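# Stow earphones in chest drawer and close it

## Task

Place the coiled earphones inside the small chest's drawer, which starts open, and then push that drawer closed; the chest must still be standing upright at the end.

## Robot and tools

ROBOT. Two Franka FR3 seven-joint arms, left_arm and right_arm, each carrying a Robotiq 2F-140 two-finger gripper with a wrist camera. The fingers can fold at a hinge: parts held near the fingertips (outer quarter of the pads) get the requested squeeze, while parts held nearer the palm may be pulled in, gripped loosely, or squeezed harder than asked. A fingertip pushed against a surface folds easily unless the gripper is fully shut, so a grip right after such contact can fail.

FRAMES. Scene frame: origin at table-top height midway between the nominal arm bases, +z up, +x away from the robot over the table, +y toward left_arm (not image left). Actual bases: left_arm at (-0.026, +0.384, +0.017) m, right_arm at (-0.059, -0.449, +0.017) m, each rotated only slightly about z. Every hand reading, target and offset for an arm uses that arm's own base frame; the table and cam_high use the scene frame. A gripper's fingers point along its +z and open and close along its y. end_effector_position is the point between the closed pads; fingertips extend about 33 mm past it (about 9 mm when wide open). Printed poses can be off by a few centimetres.

execute_actions(actions, cameras). actions is a list of actions; each action is a list of 1 to 15 rows, one row per 1/30 s step, and a short action repeats its final row to fill 15 steps. Each row is one list of 18 numbers, each in [-1, 1], covering both arms even if one is idle: left dx, dy, dz, rx, ry, rz, left gripper position, force_limit, speed, then the same nine for the right arm. dx..rz are an offset, not a pose: measured from that arm's Hand target as it stood when the action began (every row counts from that same start), along the arm's base axes; 1.0 equals 0.6 m for dx, dy, dz and 180 degrees for the rotation vector rx, ry, rz, which turns about the Hand target position. Repeating an offset moves further. Sending six zeros re-requests the current Hand target. Gripper position: +1 is fully open (140 mm), about -0.8 pads touch, -1 closes until blocked. force_limit -1 gives about 14 N, 0 about 40 N, +1 about 58 N on a slow close; speed -1 is about 30 mm/s, 0 about 140, +1 about 250, and faster closes grip much harder. Both start at +1. To keep a gripper unchanged, resend its last three gripper numbers (0 is a real command). Images come back only for an empty actions list or when cameras names them (["all"], a list of names, or []).

move(target, speed, blend, blocking, cameras). target is one 18-number row, laid out as above, or a list of up to 15 such rows; every row is an offset from the Hand targets at the move's start, not from the previous row. Paths are straight, end together, last at least 0.5 s and are cut off at 10 s. speed: top path speed in m/s, 0.002 to 2, default 0.25 (one value or one per target). blend: corner rounding radius in metres per target, default 0 (full stop at each). blocking=false returns after about 0.5 s while motion continues. Moves ignore obstacles and the other arm. The result adds a move: line such as done, off_target, moving, held or fault, plus limits (paced = pose was clipped, held = steps withheld).

wait(seconds 0 to 10) lets time pass holding commands. stop() brakes a running move. zoom_image(camera, region [x0, y0, x1, y1] in pixels, at most 504 by 504) enlarges part of the latest image from cam_high, cam_left_wrist or cam_right_wrist. clear_fault(arm) releases a reported torque or force fault. read_manual gives licence texts only. finished_scene(scene) ends the scene (number 1 or 2) irreversibly; the goal must hold with the robot idle.

MOTION. Each control step the command is clipped to within 70 mm and 16 degrees of the measured pose, so big offsets take several actions. Hand target in results is the last commanded (clipped) pose and the base for the next offsets; the hand may settle short of it. A large wrist turn can swing the elbow.

RESULTS. Per arm: end_effector_position (m) and quat_wxyz in its base frame, Hand target, joint positions, joint torques, external joint torques, flange force along gripper axes, Tool commands, and for grippers position_measured in counts (3 fully open, about 139 at 60 mm, 200 at 20 mm, 230 pads meeting) and object_status: 0 moving, 1 blocked while opening, 2 blocked while closing (likely holding), 3 reached target or pads met. Check for 2 after closing. To tighten a grip, raise force_limit and change position slightly (-1 to -0.98). Wrist depth gives a 7x7 grid of distances in mm per wrist camera. Camera images are 896x504.

LIMITS AND CARE. An arm halts on a torque fault (contact torque: 85 N m on the four big joints, 11 N m on the wrist joints), a force fault (85 N of outside force, held weight included), a joint passing its range, or joints moving too fast; then clear_fault is needed. Overheated motors (MOTOR HOT warning) lock an arm for 30 to 60 s or more. Avoid: letting anything fall off the table, dropping or releasing moving parts, slamming the drawer or chest, striking fixed things, any contact between the two arms or grippers, gripping hard on a part still resting on something, and tipping the chest. Loose objects may occasionally be nudged by the scene.

Each tool is called after ">>>" as a command line: name --argument value for each argument, lists and objects as JSON in quotes; but a table of rows of numbers goes row by row, as --pt "numbers of a row", without its own name.

## Session

>>> execute_actions --actions '[]'

Scene clock: 0.00 s.
left_arm: end_effector_position=(+0.4274, -0.2475, +0.1376) position_measured=3 object_status=3 end_effector_quat_wxyz=(-0.050, +0.219, +0.922, -0.314) | right_arm: end_effector_position=(+0.5438, +0.0718, +0.1622) position_measured=3 object_status=3 end_effector_quat_wxyz=(-0.026, +0.731, -0.671, +0.122)
Joint positions: left_arm=[-0.414 0.064 0.219 -2.309 -0.761 2.078 2.325] | right_arm=[0.131 -0.061 0.062 -2.365 -0.262 2.475 0.299]
Joint velocities: within noise
Joint torques (N m): no reading
External joint torques (N m): no reading
Flange force (N): no reading
Wrist depth (mm): cam_left_wrist=[594 476 371 304 258 223 196 / 749 531 400 325 272 235 204 / 820 594 439 349 289 245 214 / 968 118 471 373 308 137 217 / - 109 507 408 327 137 96 / - 217 256 373 352 295 101 / - 222 253 339 384 310 -] | cam_right_wrist=[347 331 314 300 287 274 263 / 359 342 324 310 296 282 270 / 374 355 335 319 303 290 278 / 386 124 347 329 314 138 283 / - 114 360 341 322 138 101 / - 391 373 351 334 320 96 / - 408 374 364 345 330 -]
Hand target: left_arm +0.4274, -0.2475, +0.1376; -0.050, +0.219, +0.922, -0.314 | right_arm +0.5438, +0.0718, +0.1622; -0.026, +0.731, -0.671, +0.122
Tool commands: left_gripper/position=+1.0 left_gripper/force_limit=+1.0 left_gripper/speed=+1.0 right_gripper/position=+1.0 right_gripper/force_limit=+1.0 right_gripper/speed=+1.0

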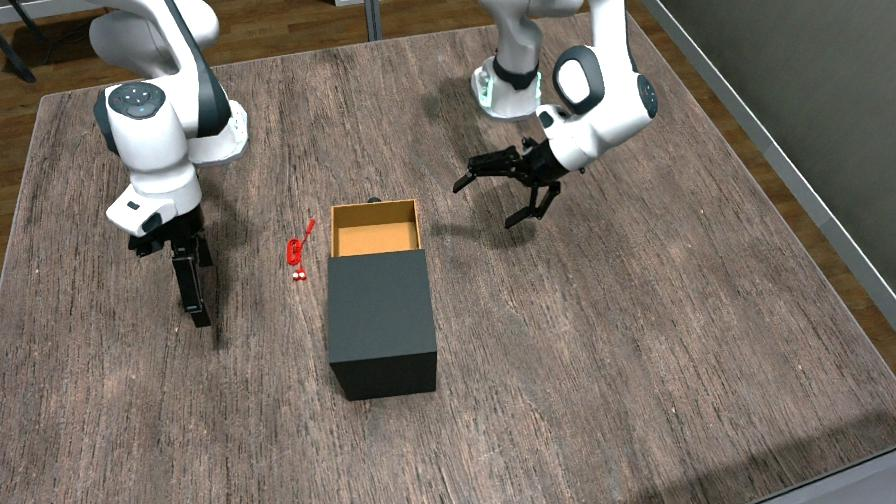

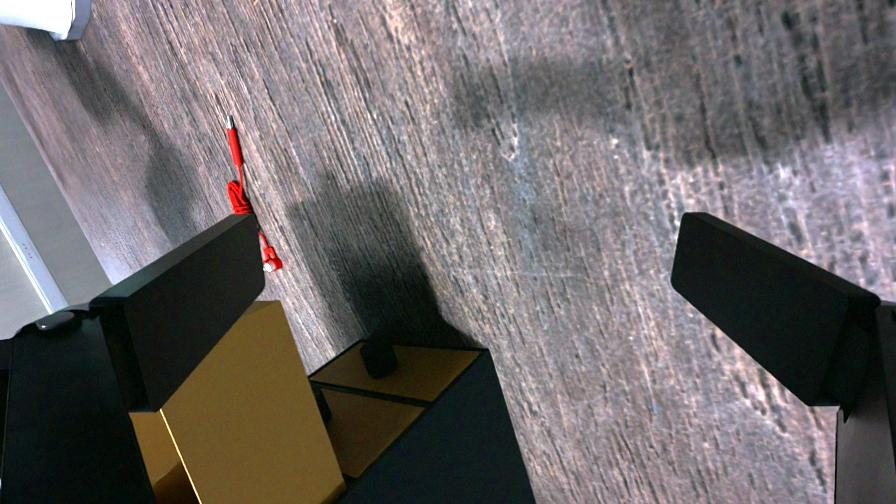

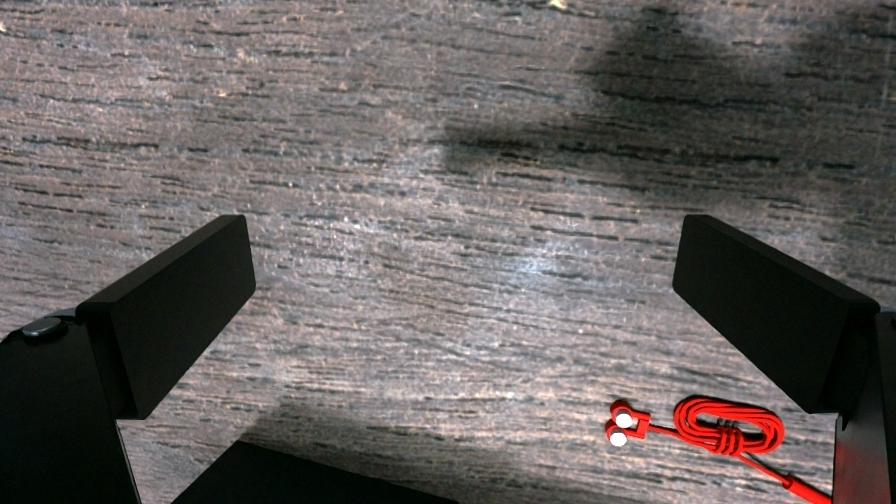

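>>> zoom_image --camera "cam_left_wrist" --region '[80, 100, 560, 504]'

>>> zoom_image --camera "cam_high" --region '[260, 160, 480, 420]'

>>> zoom_image --camera "cam_high" --region '[80, 0, 584, 340]'

>>> zoom_image --camera "cam_right_wrist" --region '[560, 360, 880, 504]'

Scaled by 1.050 from the camera's 896x504 image, which has a finer 1280x720 frame.

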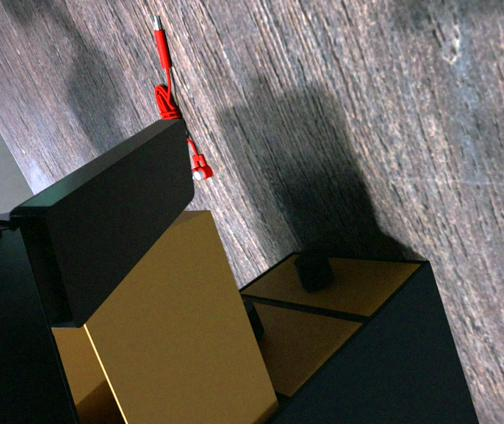

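Scaled by 1.938 from the camera's 896x504 image, which has a finer 1280x720 frame.

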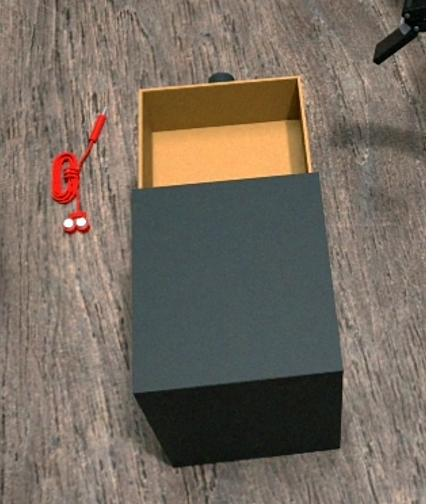

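Scaled by 1.000.

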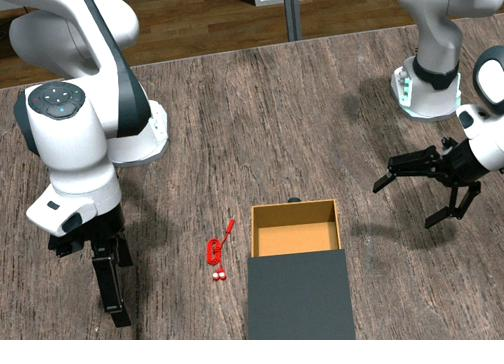

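Scaled by 1.575 from the camera's 896x504 image, which has a finer 1280x720 frame.

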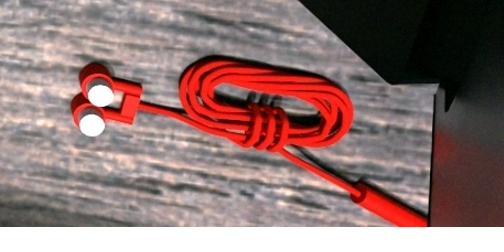

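>>> move --target '[0,0,0,0,0,0,1,1,1,-0.2397,0.297,0.1963,0.0875,0.0186,-0.5242,0.0,-1,0]' --speed 0.4 --cameras '["all"]'

Scene clock: 9.87 s.
left_arm: end_effector_position=(+0.4274, -0.2475, +0.1376) position_measured=3 object_status=3 end_effector_quat_wxyz=(-0.050, +0.219, +0.922, -0.314) | right_arm: end_effector_position=(+0.4006, +0.2495, +0.2801) position_measured=129 object_status=3 end_effector_quat_wxyz=(+0.002, -0.005, +1.000, +0.000)
Joint positions: left_arm=[-0.414 0.064 0.219 -2.309 -0.761 2.078 2.325] | right_arm=[-0.038 -0.319 0.538 -2.206 0.171 1.928 1.979]
Joint velocities: left_arm=[within noise] | right_arm=[0 0 0 0.001 0 0 0.006]
Joint torques (N m): left_arm=[0.65 -28.7 0.33 20.92 0.04 1.1 -0.1] | right_arm=[-0.19 -16.89 -4.59 26.11 1.34 2.17 0.08]
External joint torques (N m): left_arm=[0.67 1.22 -0.06 0.32 0.05 0.1 -0.03] | right_arm=[-0.18 -0.14 0.61 1.85 0.54 -0.27 0.08]
Flange force (N): left_arm=[-4.0 2.9 0.8] | right_arm=[-3.7 3.5 -4.4]
Wrist depth (mm): cam_left_wrist=[613 470 371 303 260 223 196 / 746 531 402 323 272 233 206 / 840 596 438 348 289 246 214 / - 118 477 377 306 137 218 / - 109 495 406 329 137 96 / - 217 258 365 354 295 - / - 221 254 336 384 310 -] | cam_right_wrist=[389 390 391 395 396 397 398 / 408 410 412 415 416 418 419 / 431 433 433 438 438 441 441 / 454 455 448 461 144 243 302 / - 81 138 488 127 92 252 / - - 520 521 - - 74 / - - 554 557 304 - -]
Hand target: left_arm +0.4274, -0.2475, +0.1376; -0.050, +0.219, +0.922, -0.314 | right_arm +0.4000, +0.2500, +0.2800; +0.000, -0.001, +1.000, +0.001
Off the commanded pose: left_arm 0.000 m, 0 deg | right_arm 0.001 m, 0 deg.
move: done; limits=paced

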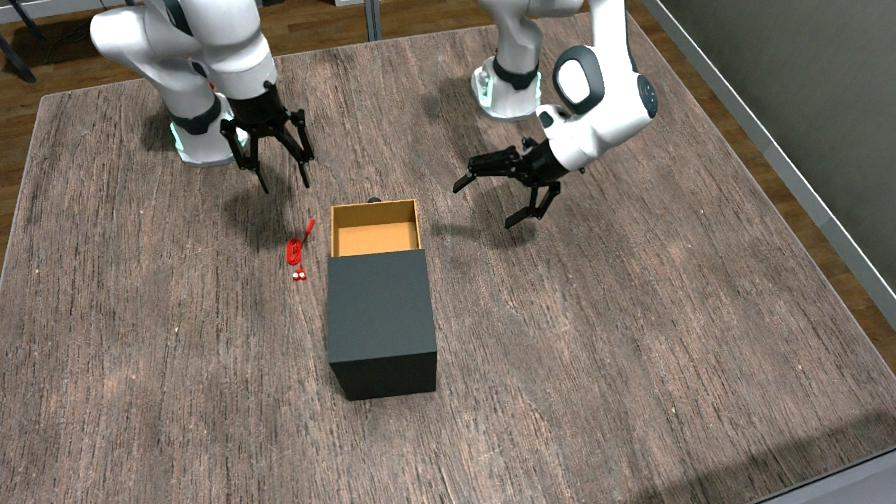

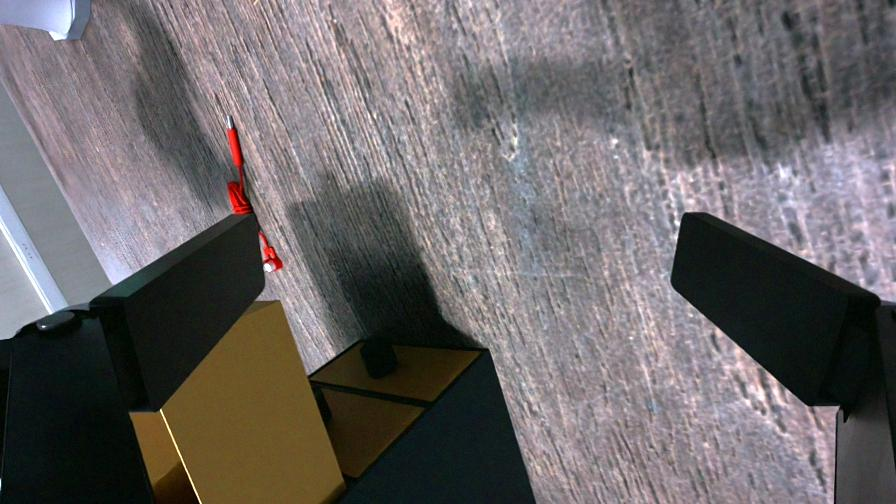

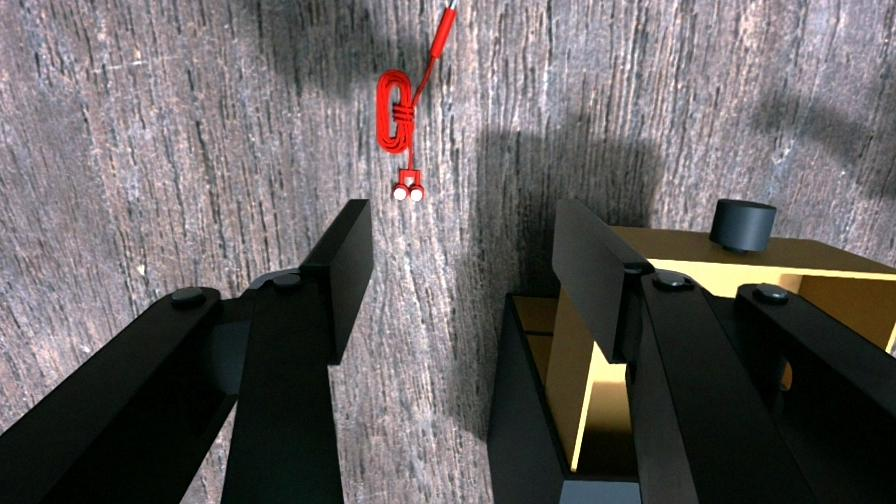

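>>> zoom_image --camera "cam_right_wrist" --region '[320, 0, 520, 210]'

>>> zoom_image --camera "cam_right_wrist" --region '[480, 160, 896, 504]'

Scaled by 2.400 from the camera's 896x504 image, which has a finer 1280x720 frame.

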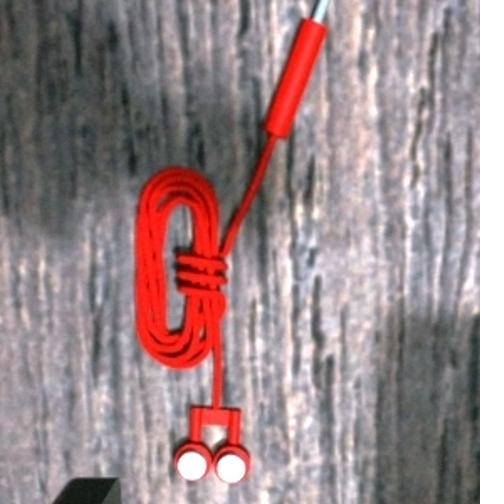

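Scaled by 1.212 from the camera's 896x504 image, which has a finer 1280x720 frame.

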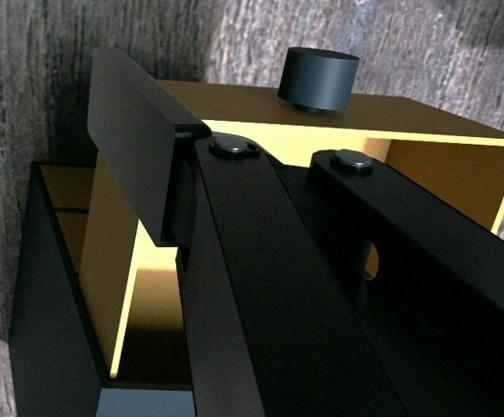

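>>> move --target '[0,0,0,0,0,0,1,1,1,-0.0383,-0.2,-0.4083,0,0,0,-1,-1,0]' --speed 0.3 --cameras '["cam_right_wrist"]'

Scene clock: 16.37 s.
left_arm: end_effector_position=(+0.4274, -0.2475, +0.1376) position_measured=3 object_status=3 end_effector_quat_wxyz=(-0.050, +0.219, +0.922, -0.314) | right_arm: end_effector_position=(+0.3758, +0.1306, +0.0351) position_measured=233 object_status=3 end_effector_quat_wxyz=(-0.001, +0.002, +1.000, +0.000)
Joint positions: left_arm=[-0.414 0.064 0.219 -2.309 -0.761 2.078 2.325] | right_arm=[-0.133 -0.087 0.483 -2.732 0.089 2.651 1.845]
Joint velocities: left_arm=[within noise] | right_arm=[0.002 0 0.001 0 -0.001 0.004 -0.001]
Joint torques (N m): left_arm=[0.61 -28.72 0.32 20.89 0.03 1.08 -0.03] | right_arm=[-0.14 -19.5 -1.33 18.86 0.24 2.68 -0.21]
External joint torques (N m): left_arm=[0.8 1.26 0.1 0.27 0.05 0.1 0.03] | right_arm=[-0.13 0.05 -0.28 1.21 -0.15 0.27 -0.21]
Flange force (N): left_arm=[-3.8 3.3 0.7] | right_arm=[-4.0 0.3 0.8]
Wrist depth (mm): cam_left_wrist=[593 477 370 303 260 222 196 / 751 526 404 325 271 232 204 / 843 594 439 348 288 246 213 / 818 118 477 375 306 137 218 / - 109 508 400 328 137 96 / - 217 257 364 352 296 - / - 221 253 339 381 311 -] | cam_right_wrist=[166 167 168 168 169 170 171 / 175 175 177 177 178 179 180 / 184 185 186 186 187 187 189 / 194 195 196 124 196 199 201 / 206 204 - 88 88 209 212 / 216 - - - 70 - 224 / - - - - - - -]
Hand target: left_arm +0.4274, -0.2475, +0.1376; -0.050, +0.219, +0.922, -0.314 | right_arm +0.3770, +0.1300, +0.0350; +0.000, -0.001, +1.000, +0.001
Off the commanded pose: left_arm 0.000 m, 0 deg | right_arm 0.001 m, 0 deg.
move: done
Images, in order (width x height): cam_right_wrist 896x504.

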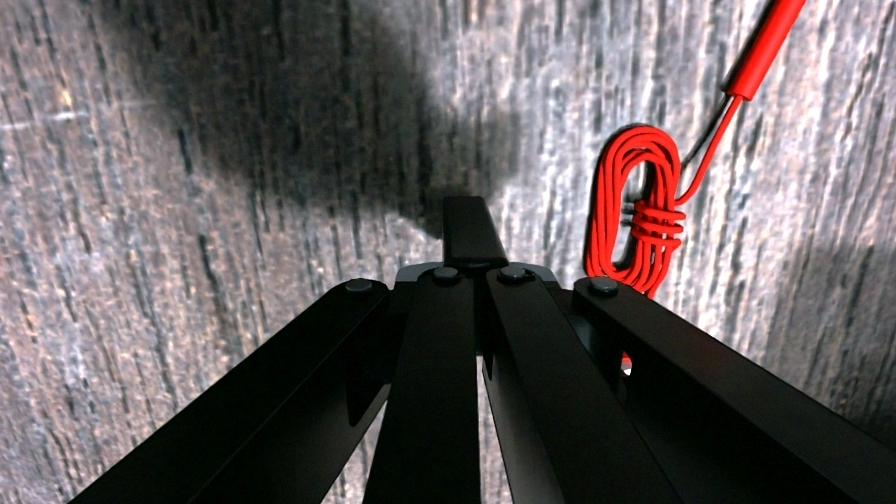

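>>> execute_actions --actions '[[[0,0,0,0,0,0,1,1,1,0,0,-0.0012,0,0,0,-1,-1,0],[0,0,0,0,0,0,1,1,1,0,0,-0.003,0,0,0,-1,-1,0],[0,0,0,0,0,0,1,1,1,0,0,-0.0055,0,0,0,-1,-1,0],[0,0,0,0,0,0,1,1,1,0,0,-0.008,0,0,0,-1,-1,0],[0,0,0,0,0,0,1,1,1,0,0,-0.0105,0,0,0,-1,-1,0],[0,0,0,0,0,0,1,1,1,0,0,-0.013,0,0,0,-1,-1,0],[0,0,0,0,0,0,1,1,1,0,0,-0.0155,0,0,0,-1,-1,0],[0,0,0,0,0,0,1,1,1,0,0,-0.018,0,0,0,-1,-1,0],[0,0,0,0,0,0,1,1,1,0,0,-0.02,0,0,0,-1,-1,0],[0,0,0,0,0,0,1,1,1,0,0,-0.0217,0,0,0,-1,-1,0]],[[0,0,0,0,0,0,1,1,1,0,0,-0.0033,0,0,0,-1,-1,0]],[[0,0,0,0,0,0,1,1,1,0,0,-0.0033,0,0,0,-1,-1,0]],[[0,0,0,0,0,0,1,1,1,0,0,-0.0033,0,0,0,-1,-1,0]]]'

Scene clock: 20.20 s.
left_arm: end_effector_position=(+0.4274, -0.2475, +0.1376) position_measured=3 object_status=3 end_effector_quat_wxyz=(-0.050, +0.219, +0.922, -0.314) | right_arm: end_effector_position=(+0.3762, +0.1305, +0.0169) position_measured=233 object_status=3 end_effector_quat_wxyz=(-0.001, -0.004, +1.000, +0.000)
Joint positions: left_arm=[-0.414 0.064 0.219 -2.309 -0.761 2.078 2.325] | right_arm=[-0.144 -0.023 0.483 -2.733 0.027 2.712 1.877]
Joint torques (N m): left_arm=[0.57 -28.65 0.34 20.9 0.05 1.1 -0.07] | right_arm=[-0.8 -19.12 -1.09 17.17 0.02 3.16 0.14]
External joint torques (N m): left_arm=[0.52 1.32 -0.12 0.3 0.06 0.09 -0.01] | right_arm=[-0.73 1.65 -0.75 0.35 -0.34 0.71 0.14]
External joint torques at the end of the 1st action: left_arm=[0.63 1.22 -0.11 0.32 0.06 0.1 -0.04] | right_arm=[-0.71 -0.49 0.15 0.89 -0.17 0.31 0.33]
External joint torques at the end of the 2nd action: left_arm=[0.9 1.18 0.13 0.43 0.07 0.15 0.03] | right_arm=[-0.09 0.13 0.15 0.99 -0.28 0.3 0.13]
External joint torques at the end of the 3rd action: left_arm=[0.66 1.17 -0.13 0.39 0.06 0.1 0] | right_arm=[-0.17 0.1 0.14 0.85 -0.07 0.37 0.26]
Flange force (N): left_arm=[-4.2 2.9 1.1] | right_arm=[-7.0 0.7 10.5]
Flange force at the end of the 1st action (N): left_arm=[-4.0 2.8 0.8] | right_arm=[-2.7 1.0 1.0]
Flange force at the end of the 2nd action (N): left_arm=[-4.1 3.3 0.5] | right_arm=[-4.1 1.7 2.7]
Flange force at the end of the 3rd action (N): left_arm=[-4.1 2.8 0.8] | right_arm=[-3.1 1.7 2.6]
Wrist depth (mm): cam_left_wrist=[600 476 370 302 259 222 196 / 749 526 400 324 272 234 204 / 860 593 439 347 289 246 214 / 914 118 473 375 307 137 219 / - 109 507 407 329 136 96 / - 217 254 373 352 295 - / - 222 252 338 379 311 -] | cam_right_wrist=[150 150 151 152 152 153 153 / 157 158 159 160 161 161 162 / 165 166 167 168 168 170 171 / 175 175 177 136 176 180 181 / 185 184 - 88 88 188 192 / 195 - - - 70 - 202 / - - - - - - -]
Hand target: left_arm +0.4274, -0.2475, +0.1376; -0.050, +0.219, +0.922, -0.314 | right_arm +0.3770, +0.1300, +0.0160; +0.000, -0.001, +1.000, +0.001
Off the commanded pose: left_arm 0.000 m, 0 deg | right_arm 0.001 m, 0 deg.
Step readings (end_effector_position of left_arm | right_arm; steps 1 to 15: 1st action; 16 to 30: 2nd action; 31 to 45: 3rd action; 46 to 60: 4th action):
0: (+0.4274, -0.2475, +0.1376) | (+0.3760, +0.1306, +0.0351)
1: (+0.4274, -0.2475, +0.1376) | (+0.3760, +0.1306, +0.0351)
2: (+0.4274, -0.2475, +0.1376) | (+0.3760, +0.1306, +0.0349)
4: (+0.4274, -0.2475, +0.1376) | (+0.3759, +0.1305, +0.0337)
8: (+0.4274, -0.2475, +0.1376) | (+0.3750, +0.1302, +0.0286)
15: (+0.4274, -0.2475, +0.1376) | (+0.3743, +0.1297, +0.0220)
16: (+0.4274, -0.2475, +0.1376) | (+0.3747, +0.1298, +0.0219)
17: (+0.4274, -0.2475, +0.1376) | (+0.3750, +0.1298, +0.0215)
19: (+0.4274, -0.2475, +0.1376) | (+0.3751, +0.1299, +0.0206)
23: (+0.4274, -0.2475, +0.1376) | (+0.3757, +0.1301, +0.0202)
30: (+0.4274, -0.2475, +0.1376) | (+0.3764, +0.1302, +0.0203)
31: (+0.4274, -0.2475, +0.1376) | (+0.3765, +0.1302, +0.0203)
32: (+0.4274, -0.2475, +0.1376) | (+0.3765, +0.1303, +0.0199)
34: (+0.4274, -0.2475, +0.1376) | (+0.3761, +0.1303, +0.0189)
38: (+0.4274, -0.2475, +0.1376) | (+0.3761, +0.1304, +0.0183)
45: (+0.4274, -0.2475, +0.1376) | (+0.3765, +0.1305, +0.0184)
46: (+0.4274, -0.2475, +0.1376) | (+0.3766, +0.1305, +0.0184)
47: (+0.4274, -0.2475, +0.1376) | (+0.3766, +0.1305, +0.0179)
49: (+0.4274, -0.2475, +0.1376) | (+0.3761, +0.1305, +0.0169)
53: (+0.4274, -0.2475, +0.1376) | (+0.3762, +0.1305, +0.0169)
60: (+0.4274, -0.2475, +0.1376) | (+0.3762, +0.1305, +0.0169)

>>> move --pt "0 0 0 0 0 0 1 1 1 0 0 0.0583 0 0 0 -1 -1 0" --pt "0 0 0 0 0 0 1 1 1 0.0025 0.1117 0.0583 0 0 0 -0.08 -1 0" --pt "0 0 0 0 0 0 1 1 1 0.0025 0.1117 0.005 0 0 0 -0.08 -1 0" --speed '[0.15,0.2,0.08]' --blend '[0.01,0,0]' --cameras '["cam_right_wrist"]'

Scene clock: 26.70 s.
left_arm: end_effector_position=(+0.4274, -0.2475, +0.1376) position_measured=3 object_status=3 end_effector_quat_wxyz=(-0.050, +0.219, +0.922, -0.314) | right_arm: end_effector_position=(+0.3776, +0.1964, +0.0190) position_measured=139 object_status=3 end_effector_quat_wxyz=(-0.001, -0.003, +1.000, +0.000)
Joint positions: left_arm=[-0.414 0.064 0.219 -2.309 -0.761 2.078 2.325] | right_arm=[-0.093 0.045 0.562 -2.646 -0.051 2.682 2.079]
Joint velocities: left_arm=[within noise] | right_arm=[0.001 0.001 0 -0.001 0 0 0.005]
Joint torques (N m): left_arm=[0.61 -28.66 0.34 20.89 0.05 1.08 -0.05] | right_arm=[0.81 -21.77 0.56 18.54 0.25 2.73 0.27]
External joint torques (N m): left_arm=[0.58 1.18 -0.1 0.34 0.05 0.08 0.02] | right_arm=[0.76 0.21 -0.14 1.37 -0.13 0.29 0.27]
Flange force (N): left_arm=[-3.9 2.8 0.8] | right_arm=[-4.6 4.0 3.2]
Wrist depth (mm): cam_left_wrist=[601 469 370 304 259 222 196 / 746 527 402 326 272 233 204 / 832 596 439 349 288 246 214 / 379 118 473 374 308 137 217 / - 109 505 406 328 137 96 / - 217 255 373 352 294 - / - 222 253 336 384 311 -] | cam_right_wrist=[152 152 153 154 155 155 157 / 159 160 161 162 162 163 163 / 168 169 169 169 171 172 172 / 177 178 152 177 153 181 182 / 185 78 94 190 189 93 189 / - - 202 202 203 - 74 / - - - 216 217 - -]
Hand target: left_arm +0.4274, -0.2475, +0.1376; -0.050, +0.219, +0.922, -0.314 | right_arm +0.3785, +0.1970, +0.0190; +0.000, -0.001, +1.000, +0.001
Off the commanded pose: left_arm 0.000 m, 0 deg | right_arm 0.001 m, 0 deg.
move: done
Images, in order (width x height): cam_right_wrist 896x504.

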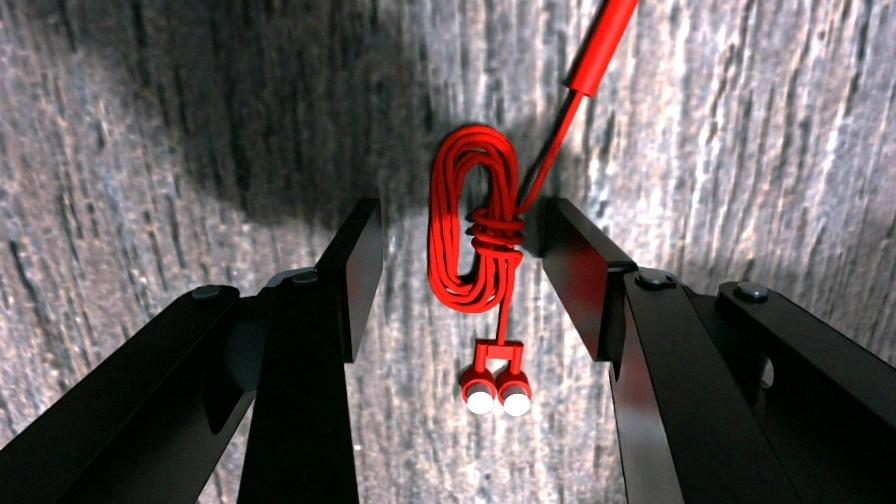

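>>> move --target '[0,0,0,0,0,0,1,1,1,0,0.0058,0,0,0,0,-1,-1,-1]' --speed 0.05 --cameras '["cam_right_wrist"]'

Scene clock: 29.17 s.
left_arm: end_effector_position=(+0.4274, -0.2475, +0.1376) position_measured=3 object_status=3 end_effector_quat_wxyz=(-0.050, +0.219, +0.922, -0.314) | right_arm: end_effector_position=(+0.3785, +0.1995, +0.0192) position_measured=215 object_status=0 end_effector_quat_wxyz=(+0.000, -0.002, +1.000, +0.001)
Joint positions: left_arm=[-0.414 0.064 0.219 -2.309 -0.761 2.078 2.325] | right_arm=[-0.088 0.049 0.562 -2.64 -0.057 2.682 2.093]
Joint torques (N m): left_arm=[0.67 -28.67 0.29 20.88 0.05 1.08 -0.06] | right_arm=[0.96 -22 0.91 18.42 0.26 2.52 0.18]
External joint torques (N m): left_arm=[0.72 1.24 -0.08 0.32 0.06 0.09 0] | right_arm=[0.94 0.09 0.16 1.23 -0.12 0.08 0.17]
Flange force (N): left_arm=[-4.0 3.0 0.8] | right_arm=[-3.6 3.9 1.6]
Wrist depth (mm): cam_left_wrist=[596 473 370 303 260 222 195 / 749 529 404 323 271 233 205 / 834 606 435 347 287 246 213 / 823 118 483 375 307 136 218 / - 110 500 408 329 137 96 / - 217 255 371 352 296 - / - 221 253 339 381 309 -] | cam_right_wrist=[152 152 153 153 154 155 157 / 159 160 161 161 162 163 164 / 168 168 169 168 171 172 173 / 177 178 177 123 179 182 182 / 188 186 - 88 94 189 194 / 197 - - - 70 - 204 / - - - - - 72 -]
Hand target: left_arm +0.4274, -0.2475, +0.1376; -0.050, +0.219, +0.922, -0.314 | right_arm +0.3785, +0.2005, +0.0190; +0.000, -0.001, +1.000, +0.001
Off the commanded pose: left_arm 0.000 m, 0 deg | right_arm 0.001 m, 0 deg.
move: done
Images, in order (width x height): cam_right_wrist 896x504.

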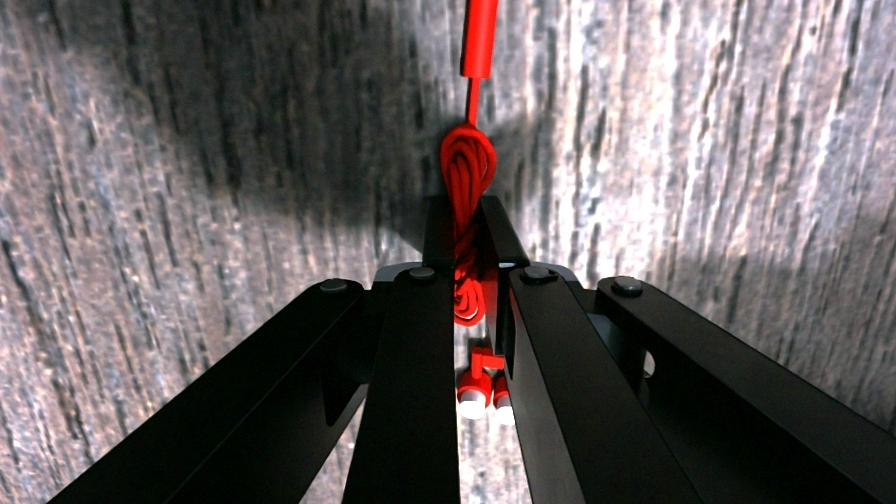

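>>> wait --seconds 0.6 --cameras '["cam_right_wrist"]'

Scene clock: 29.93 s.
left_arm: end_effector_position=(+0.4274, -0.2475, +0.1376) position_measured=3 object_status=3 end_effector_quat_wxyz=(-0.050, +0.219, +0.922, -0.314) | right_arm: end_effector_position=(+0.3785, +0.1995, +0.0192) position_measured=215 object_status=2 end_effector_quat_wxyz=(+0.000, -0.002, +1.000, +0.001)
Joint positions: left_arm=[-0.414 0.064 0.219 -2.309 -0.761 2.078 2.325] | right_arm=[-0.088 0.049 0.562 -2.64 -0.057 2.682 2.093]
Joint torques (N m): left_arm=[0.63 -28.7 0.3 20.93 0.06 1.08 -0.05] | right_arm=[0.97 -21.91 0.94 18.44 0.26 2.53 0.24]
External joint torques (N m): left_arm=[0.69 1.25 -0.05 0.34 0.07 0.09 0.02] | right_arm=[1.05 0.12 0.3 1.34 -0.13 0.11 0.24]
Flange force (N): left_arm=[-4.1 3.0 0.8] | right_arm=[-3.8 4.5 1.9]
Wrist depth (mm): cam_left_wrist=[597 475 371 304 259 222 195 / 749 531 404 325 273 233 204 / 823 590 440 348 287 246 215 / 392 118 484 375 306 137 218 / - 109 502 398 329 137 96 / - 216 255 376 355 295 - / - 221 253 334 379 311 -] | cam_right_wrist=[152 152 153 153 155 155 157 / 159 160 161 161 162 163 164 / 168 169 169 170 171 172 173 / 177 178 177 123 178 182 183 / 188 186 - 88 94 189 194 / 197 - - - 70 - 204 / - - - - - 72 -]
Hand target: left_arm +0.4274, -0.2475, +0.1376; -0.050, +0.219, +0.922, -0.314 | right_arm +0.3785, +0.2005, +0.0190; +0.000, -0.001, +1.000, +0.001
Tool commands: left_gripper/position=+1.0 left_gripper/force_limit=+1.0 left_gripper/speed=+1.0 right_gripper/position=-1.0 right_gripper/force_limit=-1.0 right_gripper/speed=-1.0
Off the commanded pose: left_arm 0.000 m, 0 deg | right_arm 0.001 m, 0 deg.
wait: 0.60 s; at rest from the start
Images, in order (width x height): cam_right_wrist 896x504.

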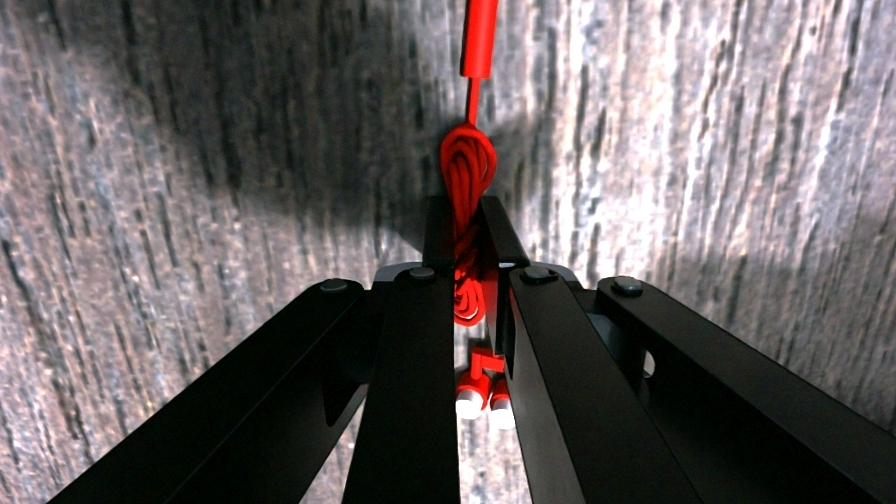

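>>> move --target '[0,0.25,0,0,0,0,1,1,1,0,0,0.45,0,0,0,-1,-1,-1]' --speed 0.2 --cameras '["all"]'

Scene clock: 32.80 s.
left_arm: end_effector_position=(+0.4283, -0.0983, +0.1379) position_measured=3 object_status=3 end_effector_quat_wxyz=(-0.049, +0.214, +0.923, -0.314) | right_arm: end_effector_position=(+0.3787, +0.2010, +0.2889) position_measured=215 object_status=2 end_effector_quat_wxyz=(+0.001, +0.003, +1.000, +0.001)
Joint positions: left_arm=[-0.25 0.058 0.377 -2.299 -0.618 1.923 2.504] | right_arm=[0.001 -0.452 0.42 -2.311 0.191 1.891 1.899]
Joint velocities: left_arm=[0 0.001 0 0 0 -0.001 0.006] | right_arm=[within noise]
Joint torques (N m): left_arm=[0.66 -26.41 0.49 21.21 0.46 0.71 0.18] | right_arm=[0.69 -14.22 -5.71 26.15 0.7 2.13 -0.22]
External joint torques (N m): left_arm=[0.68 1.75 -0.11 0.86 0.51 -0.08 0.24] | right_arm=[0.65 -0.28 -0.12 1.93 -0.11 -0.31 -0.22]
Flange force (N): left_arm=[-5.6 6.3 -1.3] | right_arm=[-3.1 1.7 -5.2]
Wrist depth (mm): cam_left_wrist=[631 467 365 302 259 222 196 / 708 522 396 321 269 233 204 / 866 586 432 345 285 244 213 / 1007 118 480 373 304 137 217 / - 109 526 404 326 137 96 / - 344 461 440 349 293 101 / - 346 430 485 377 309 -] | cam_right_wrist=[396 398 402 402 404 404 407 / 415 419 422 420 424 427 428 / 439 440 445 445 447 450 454 / 462 466 463 123 468 466 298 / 493 488 - 88 94 319 322 / - - - - 70 - 318 / - - - - - 71 -]
Hand target: left_arm +0.4274, -0.0975, +0.1376; -0.050, +0.219, +0.922, -0.314 | right_arm +0.3785, +0.2005, +0.2890; +0.000, -0.001, +1.000, +0.001
Off the commanded pose: left_arm 0.001 m, 1 deg | right_arm 0.001 m, 0 deg.
move: done

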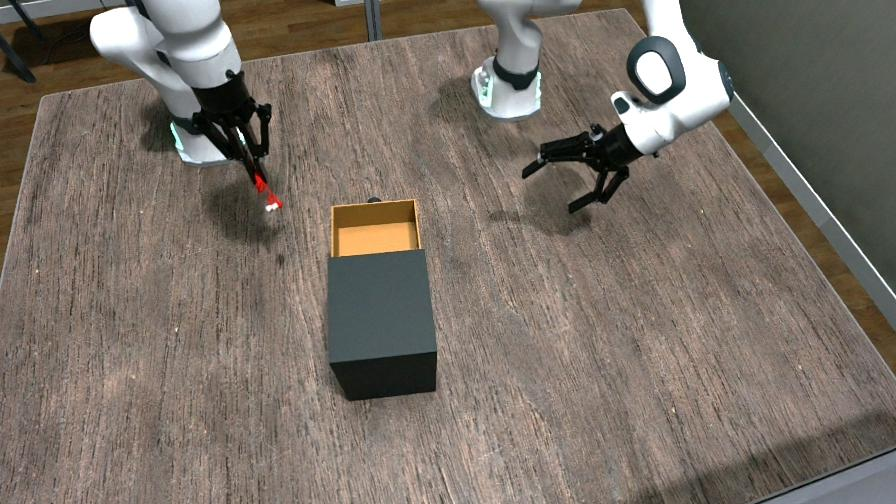

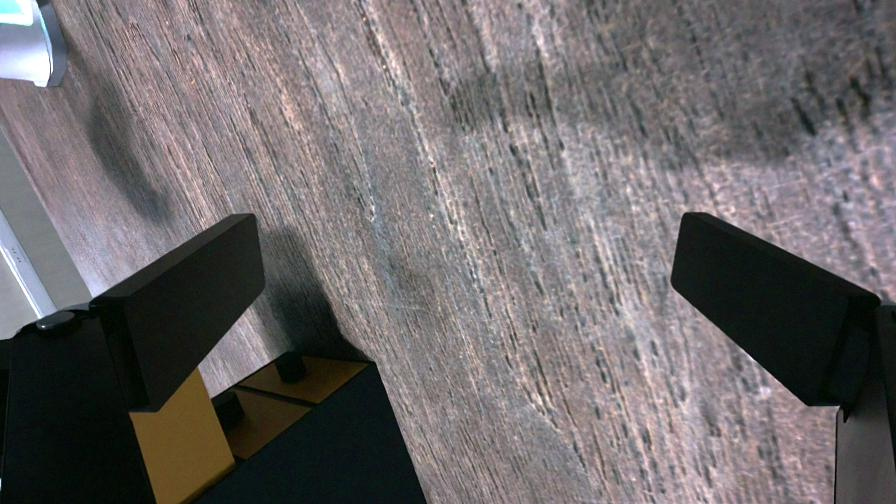

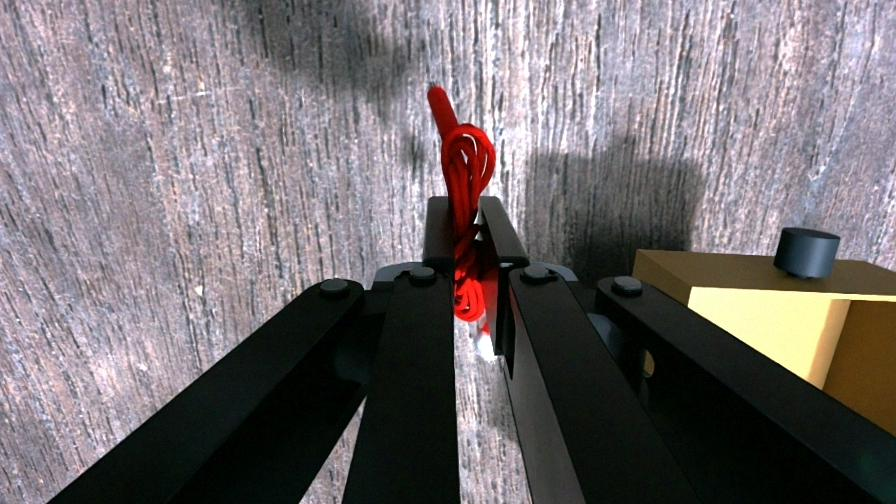

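>>> zoom_image --camera "cam_right_wrist" --region '[560, 200, 896, 420]'

>>> zoom_image --camera "cam_left_wrist" --region '[80, 200, 440, 504]'

Scaled by 1.500 from the camera's 896x504 image, which has a finer 1280x720 frame.

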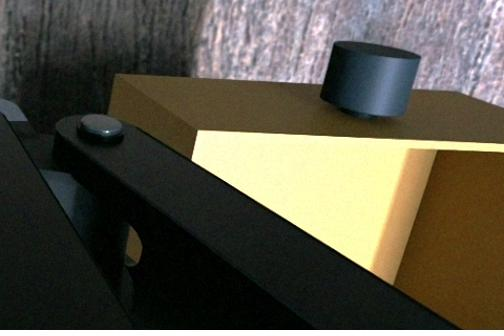

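Scaled by 1.400 from the camera's 896x504 image, which has a finer 1280x720 frame.

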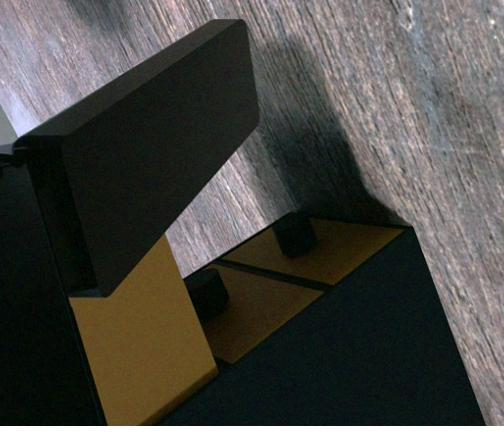

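>>> move --pt "0 0 0 0 0 0 1 1 1 0.0358 0.0825 0.085 0 0 0.14 -1 -1 -1" --pt "0 0 0 0 0 0 1 1 1 0.1808 0.3783 0.0683 0 0 0.5 -1 -1 -1" --speed 0.3 --blend '[0.03,0]' --cameras '["all"]'

Scene clock: 42.27 s.
left_arm: end_effector_position=(+0.4282, -0.0983, +0.1379) position_measured=3 object_status=3 end_effector_quat_wxyz=(-0.049, +0.215, +0.923, -0.314) | right_arm: end_effector_position=(+0.4866, +0.4282, +0.3302) position_measured=215 object_status=2 end_effector_quat_wxyz=(-0.001, +0.705, -0.709, -0.001)
Joint positions: left_arm=[-0.25 0.058 0.377 -2.299 -0.618 1.923 2.506] | right_arm=[0.287 0.325 0.534 -1.4 -0.162 1.682 0.822]
Joint velocities: left_arm=[within noise] | right_arm=[0 0 -0.001 -0.001 0 -0.001 -0.006]
Joint torques (N m): left_arm=[0.62 -26.39 0.52 21.21 0.48 0.72 0.14] | right_arm=[-0.11 -38.59 5.57 25.9 0.62 2.24 -0.21]
External joint torques (N m): left_arm=[0.7 1.85 -0.03 0.74 0.54 -0.09 0.21] | right_arm=[0.04 -0.21 0.54 1.9 -0.13 -0.23 -0.21]
Flange force (N): left_arm=[-5.5 6.4 -1.1] | right_arm=[-6.7 -7.5 -6.5]
Wrist depth (mm): cam_left_wrist=[623 467 368 301 258 222 196 / 714 519 395 322 271 233 204 / 869 583 432 347 287 245 213 / 1011 118 475 373 304 137 217 / - 109 528 406 326 137 96 / - 337 468 440 350 293 101 / - 348 429 477 377 310 -] | cam_right_wrist=[- 215 281 290 430 442 441 / 226 227 294 - 451 465 466 / 237 239 246 313 483 488 491 / 251 251 257 123 507 518 523 / 532 527 - 88 94 542 555 / 560 - - - 70 - 578 / - - - - - 71 -]
Hand target: left_arm +0.4274, -0.0975, +0.1376; -0.050, +0.219, +0.922, -0.314 | right_arm +0.4870, +0.4274, +0.3300; +0.000, +0.708, -0.707, -0.001
Off the commanded pose: left_arm 0.001 m, 0 deg | right_arm 0.001 m, 0 deg.
move: done

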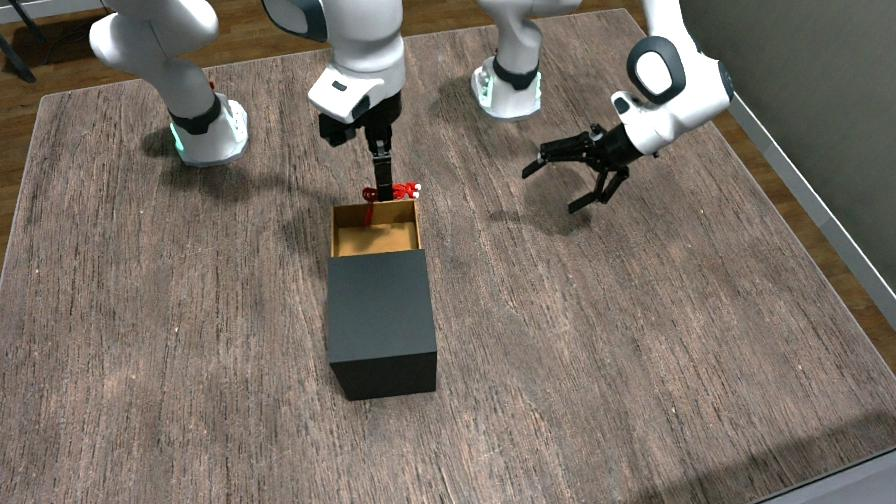

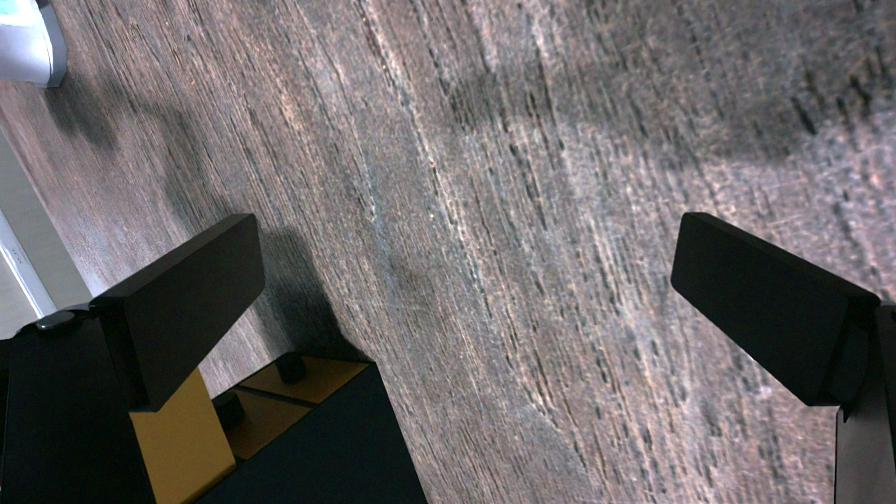

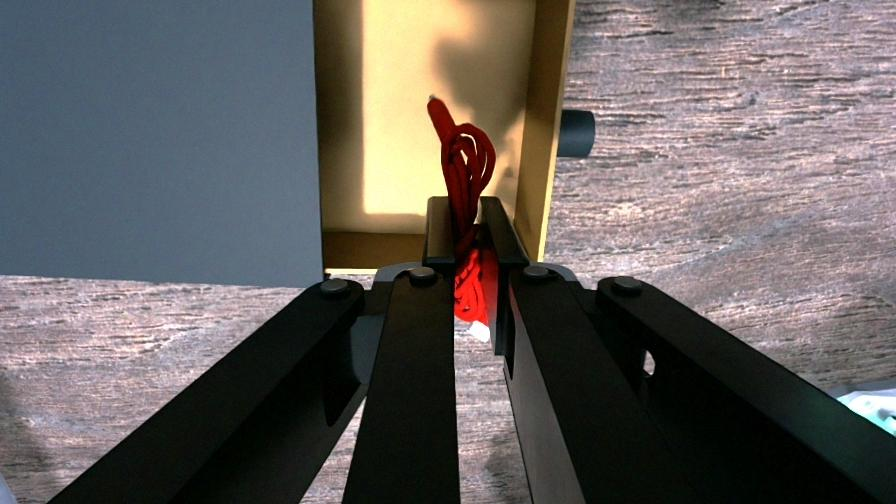

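>>> move --pt "0 0 0 0 0 0 1 1 1 0.0167 -0.0457 -0.02 0 0 -0.018 -1 -1 -1" --pt "0 0 0 0 0 0 1 1 1 0.0167 -0.0457 -0.2217 0 0 -0.018 -1 -1 -1" --speed 0.13 --blend '[0.015,0]' --cameras '["all"]'

Scene clock: 55.17 s.
left_arm: end_effector_position=(+0.4282, -0.0983, +0.1379) position_measured=3 object_status=3 end_effector_quat_wxyz=(-0.049, +0.215, +0.923, -0.314) | right_arm: end_effector_position=(+0.4956, +0.4000, +0.1963) position_measured=215 object_status=2 end_effector_quat_wxyz=(+0.002, +0.689, -0.724, -0.002)
Joint positions: left_arm=[-0.25 0.058 0.377 -2.299 -0.618 1.923 2.506] | right_arm=[0.23 0.327 0.504 -1.738 -0.169 2.017 0.835]
Joint velocities: left_arm=[within noise] | right_arm=[0 -0.001 0 0 0 0.004 0.003]
Joint torques (N m): left_arm=[0.68 -26.37 0.54 21.21 0.46 0.72 0.12] | right_arm=[0.79 -38.98 4.91 25.19 0.49 2.68 0.2]
External joint torques (N m): left_arm=[0.66 1.86 -0.09 0.79 0.51 -0.09 0.18] | right_arm=[0.89 -0.58 -0.31 1.21 -0.19 0.2 0.2]
Flange force (N): left_arm=[-5.7 6.4 -1.1] | right_arm=[-4.1 -2.8 -1.5]
Wrist depth (mm): cam_left_wrist=[626 468 365 299 258 221 195 / 706 518 396 321 269 233 204 / 832 584 435 345 286 245 213 / 999 118 475 370 305 137 217 / - 109 528 402 325 137 96 / - 339 483 442 350 294 101 / - 347 426 475 378 306 -] | cam_right_wrist=[94 96 163 167 171 130 320 / 99 100 173 176 178 152 337 / - 105 181 182 187 153 356 / - 112 190 124 181 149 375 / 116 116 - 88 94 391 401 / - - - - 70 - 423 / - - - - - 72 -]
Hand target: left_arm +0.4274, -0.0975, +0.1376; -0.050, +0.219, +0.922, -0.314 | right_arm +0.4970, +0.4000, +0.1970; +0.000, +0.687, -0.726, -0.001
Off the commanded pose: left_arm 0.001 m, 0 deg | right_arm 0.002 m, 0 deg.
move: done

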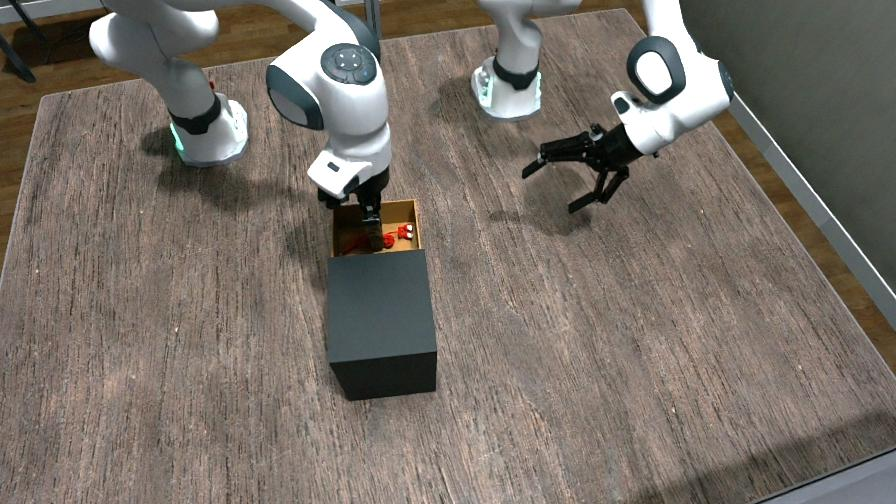

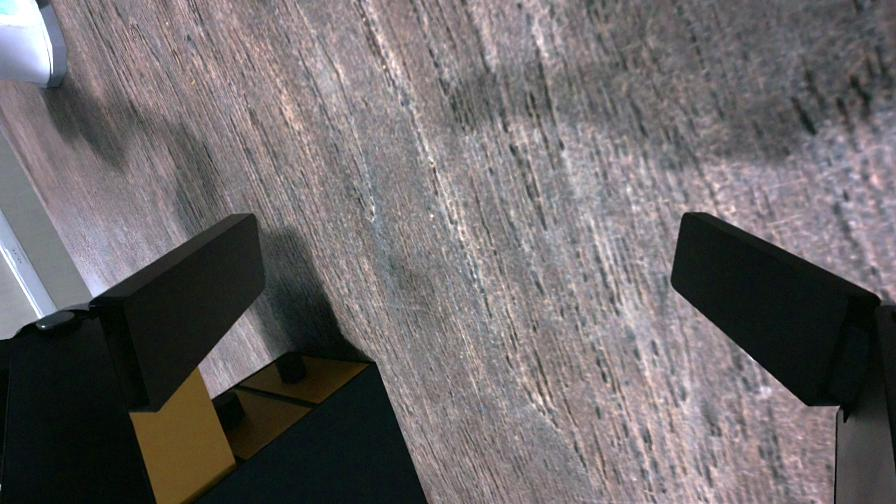

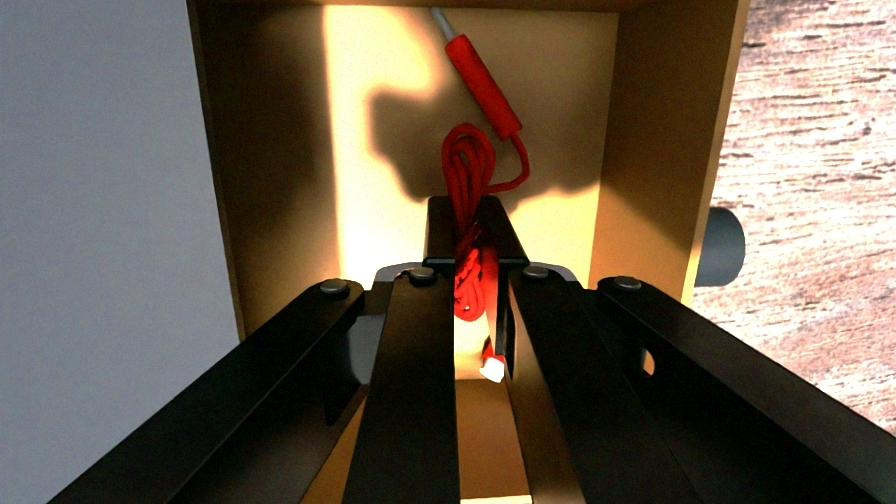

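>>> move --pt "0 0 0 0 0 0 1 1 1 0 0.0 -0.0117 0 0 0 -1 -1 -1" --pt "0 0 0 0 0 0 1 1 1 0 0.0 -0.0117 0 0 0 -0.2 -1 -1" --speed 0.05 --cameras '["cam_right_wrist","cam_high"]'

Scene clock: 58.77 s.
left_arm: end_effector_position=(+0.4282, -0.0983, +0.1379) position_measured=3 object_status=3 end_effector_quat_wxyz=(-0.049, +0.215, +0.923, -0.314) | right_arm: end_effector_position=(+0.4965, +0.4002, +0.1908) position_measured=154 object_status=0 end_effector_quat_wxyz=(+0.001, +0.689, -0.725, -0.001)
Joint positions: left_arm=[-0.25 0.058 0.377 -2.299 -0.618 1.923 2.506] | right_arm=[0.231 0.331 0.503 -1.747 -0.173 2.033 0.839]
Joint torques (N m): left_arm=[0.64 -26.46 0.48 21.24 0.46 0.71 0.17] | right_arm=[0.91 -38.61 5.17 24.69 0.56 2.74 0.2]
External joint torques (N m): left_arm=[0.73 1.88 -0.05 0.79 0.52 -0.09 0.23] | right_arm=[1.14 -0.1 -0.01 0.71 -0.11 0.25 0.2]
Flange force (N): left_arm=[-5.7 6.6 -1.2] | right_arm=[-4.0 -2.0 -0.3]
Wrist depth (mm): cam_left_wrist=[615 468 365 302 259 221 196 / 704 516 398 321 270 232 204 / 832 589 433 345 286 244 214 / 1092 118 476 370 305 137 217 / - 109 528 403 327 137 96 / - 331 468 441 350 294 101 / - 346 431 488 376 308 -] | cam_right_wrist=[- 154 159 162 165 123 314 / - 161 168 172 174 141 329 / - 170 176 176 182 142 348 / - 179 180 185 158 143 369 / - 78 94 202 115 93 387 / - - - 206 198 - 70 / - - - 168 168 - -]
Hand target: left_arm +0.4274, -0.0975, +0.1376; -0.050, +0.219, +0.922, -0.314 | right_arm +0.4970, +0.4000, +0.1900; +0.000, +0.687, -0.726, -0.001
Off the commanded pose: left_arm 0.001 m, 0 deg | right_arm 0.001 m, 0 deg.
move: done
Images, in order (width x height): cam_high 896x504, cam_right_wrist 896x504.

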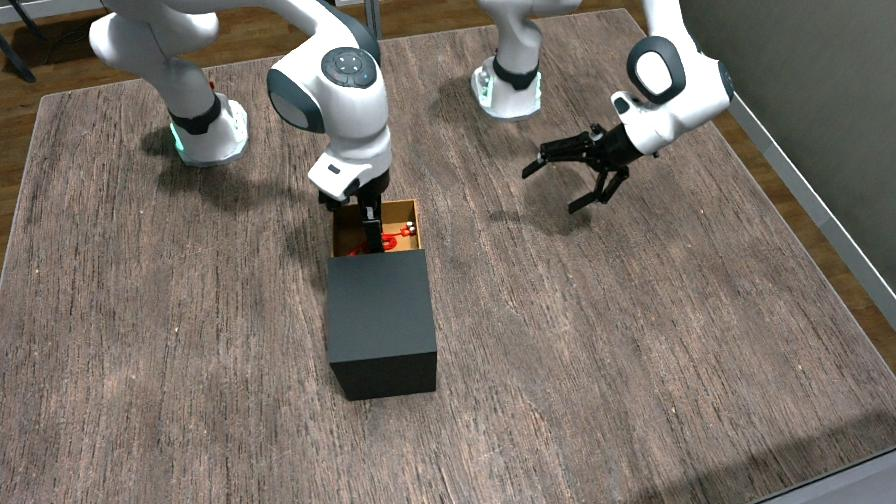

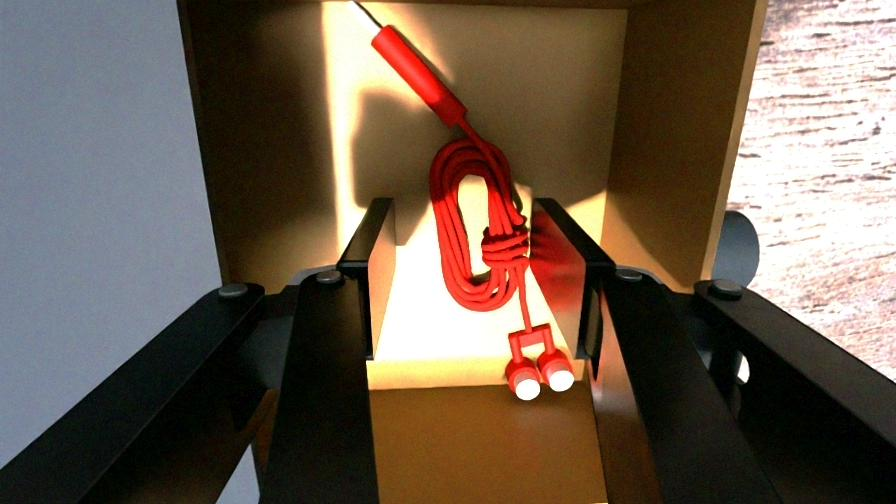

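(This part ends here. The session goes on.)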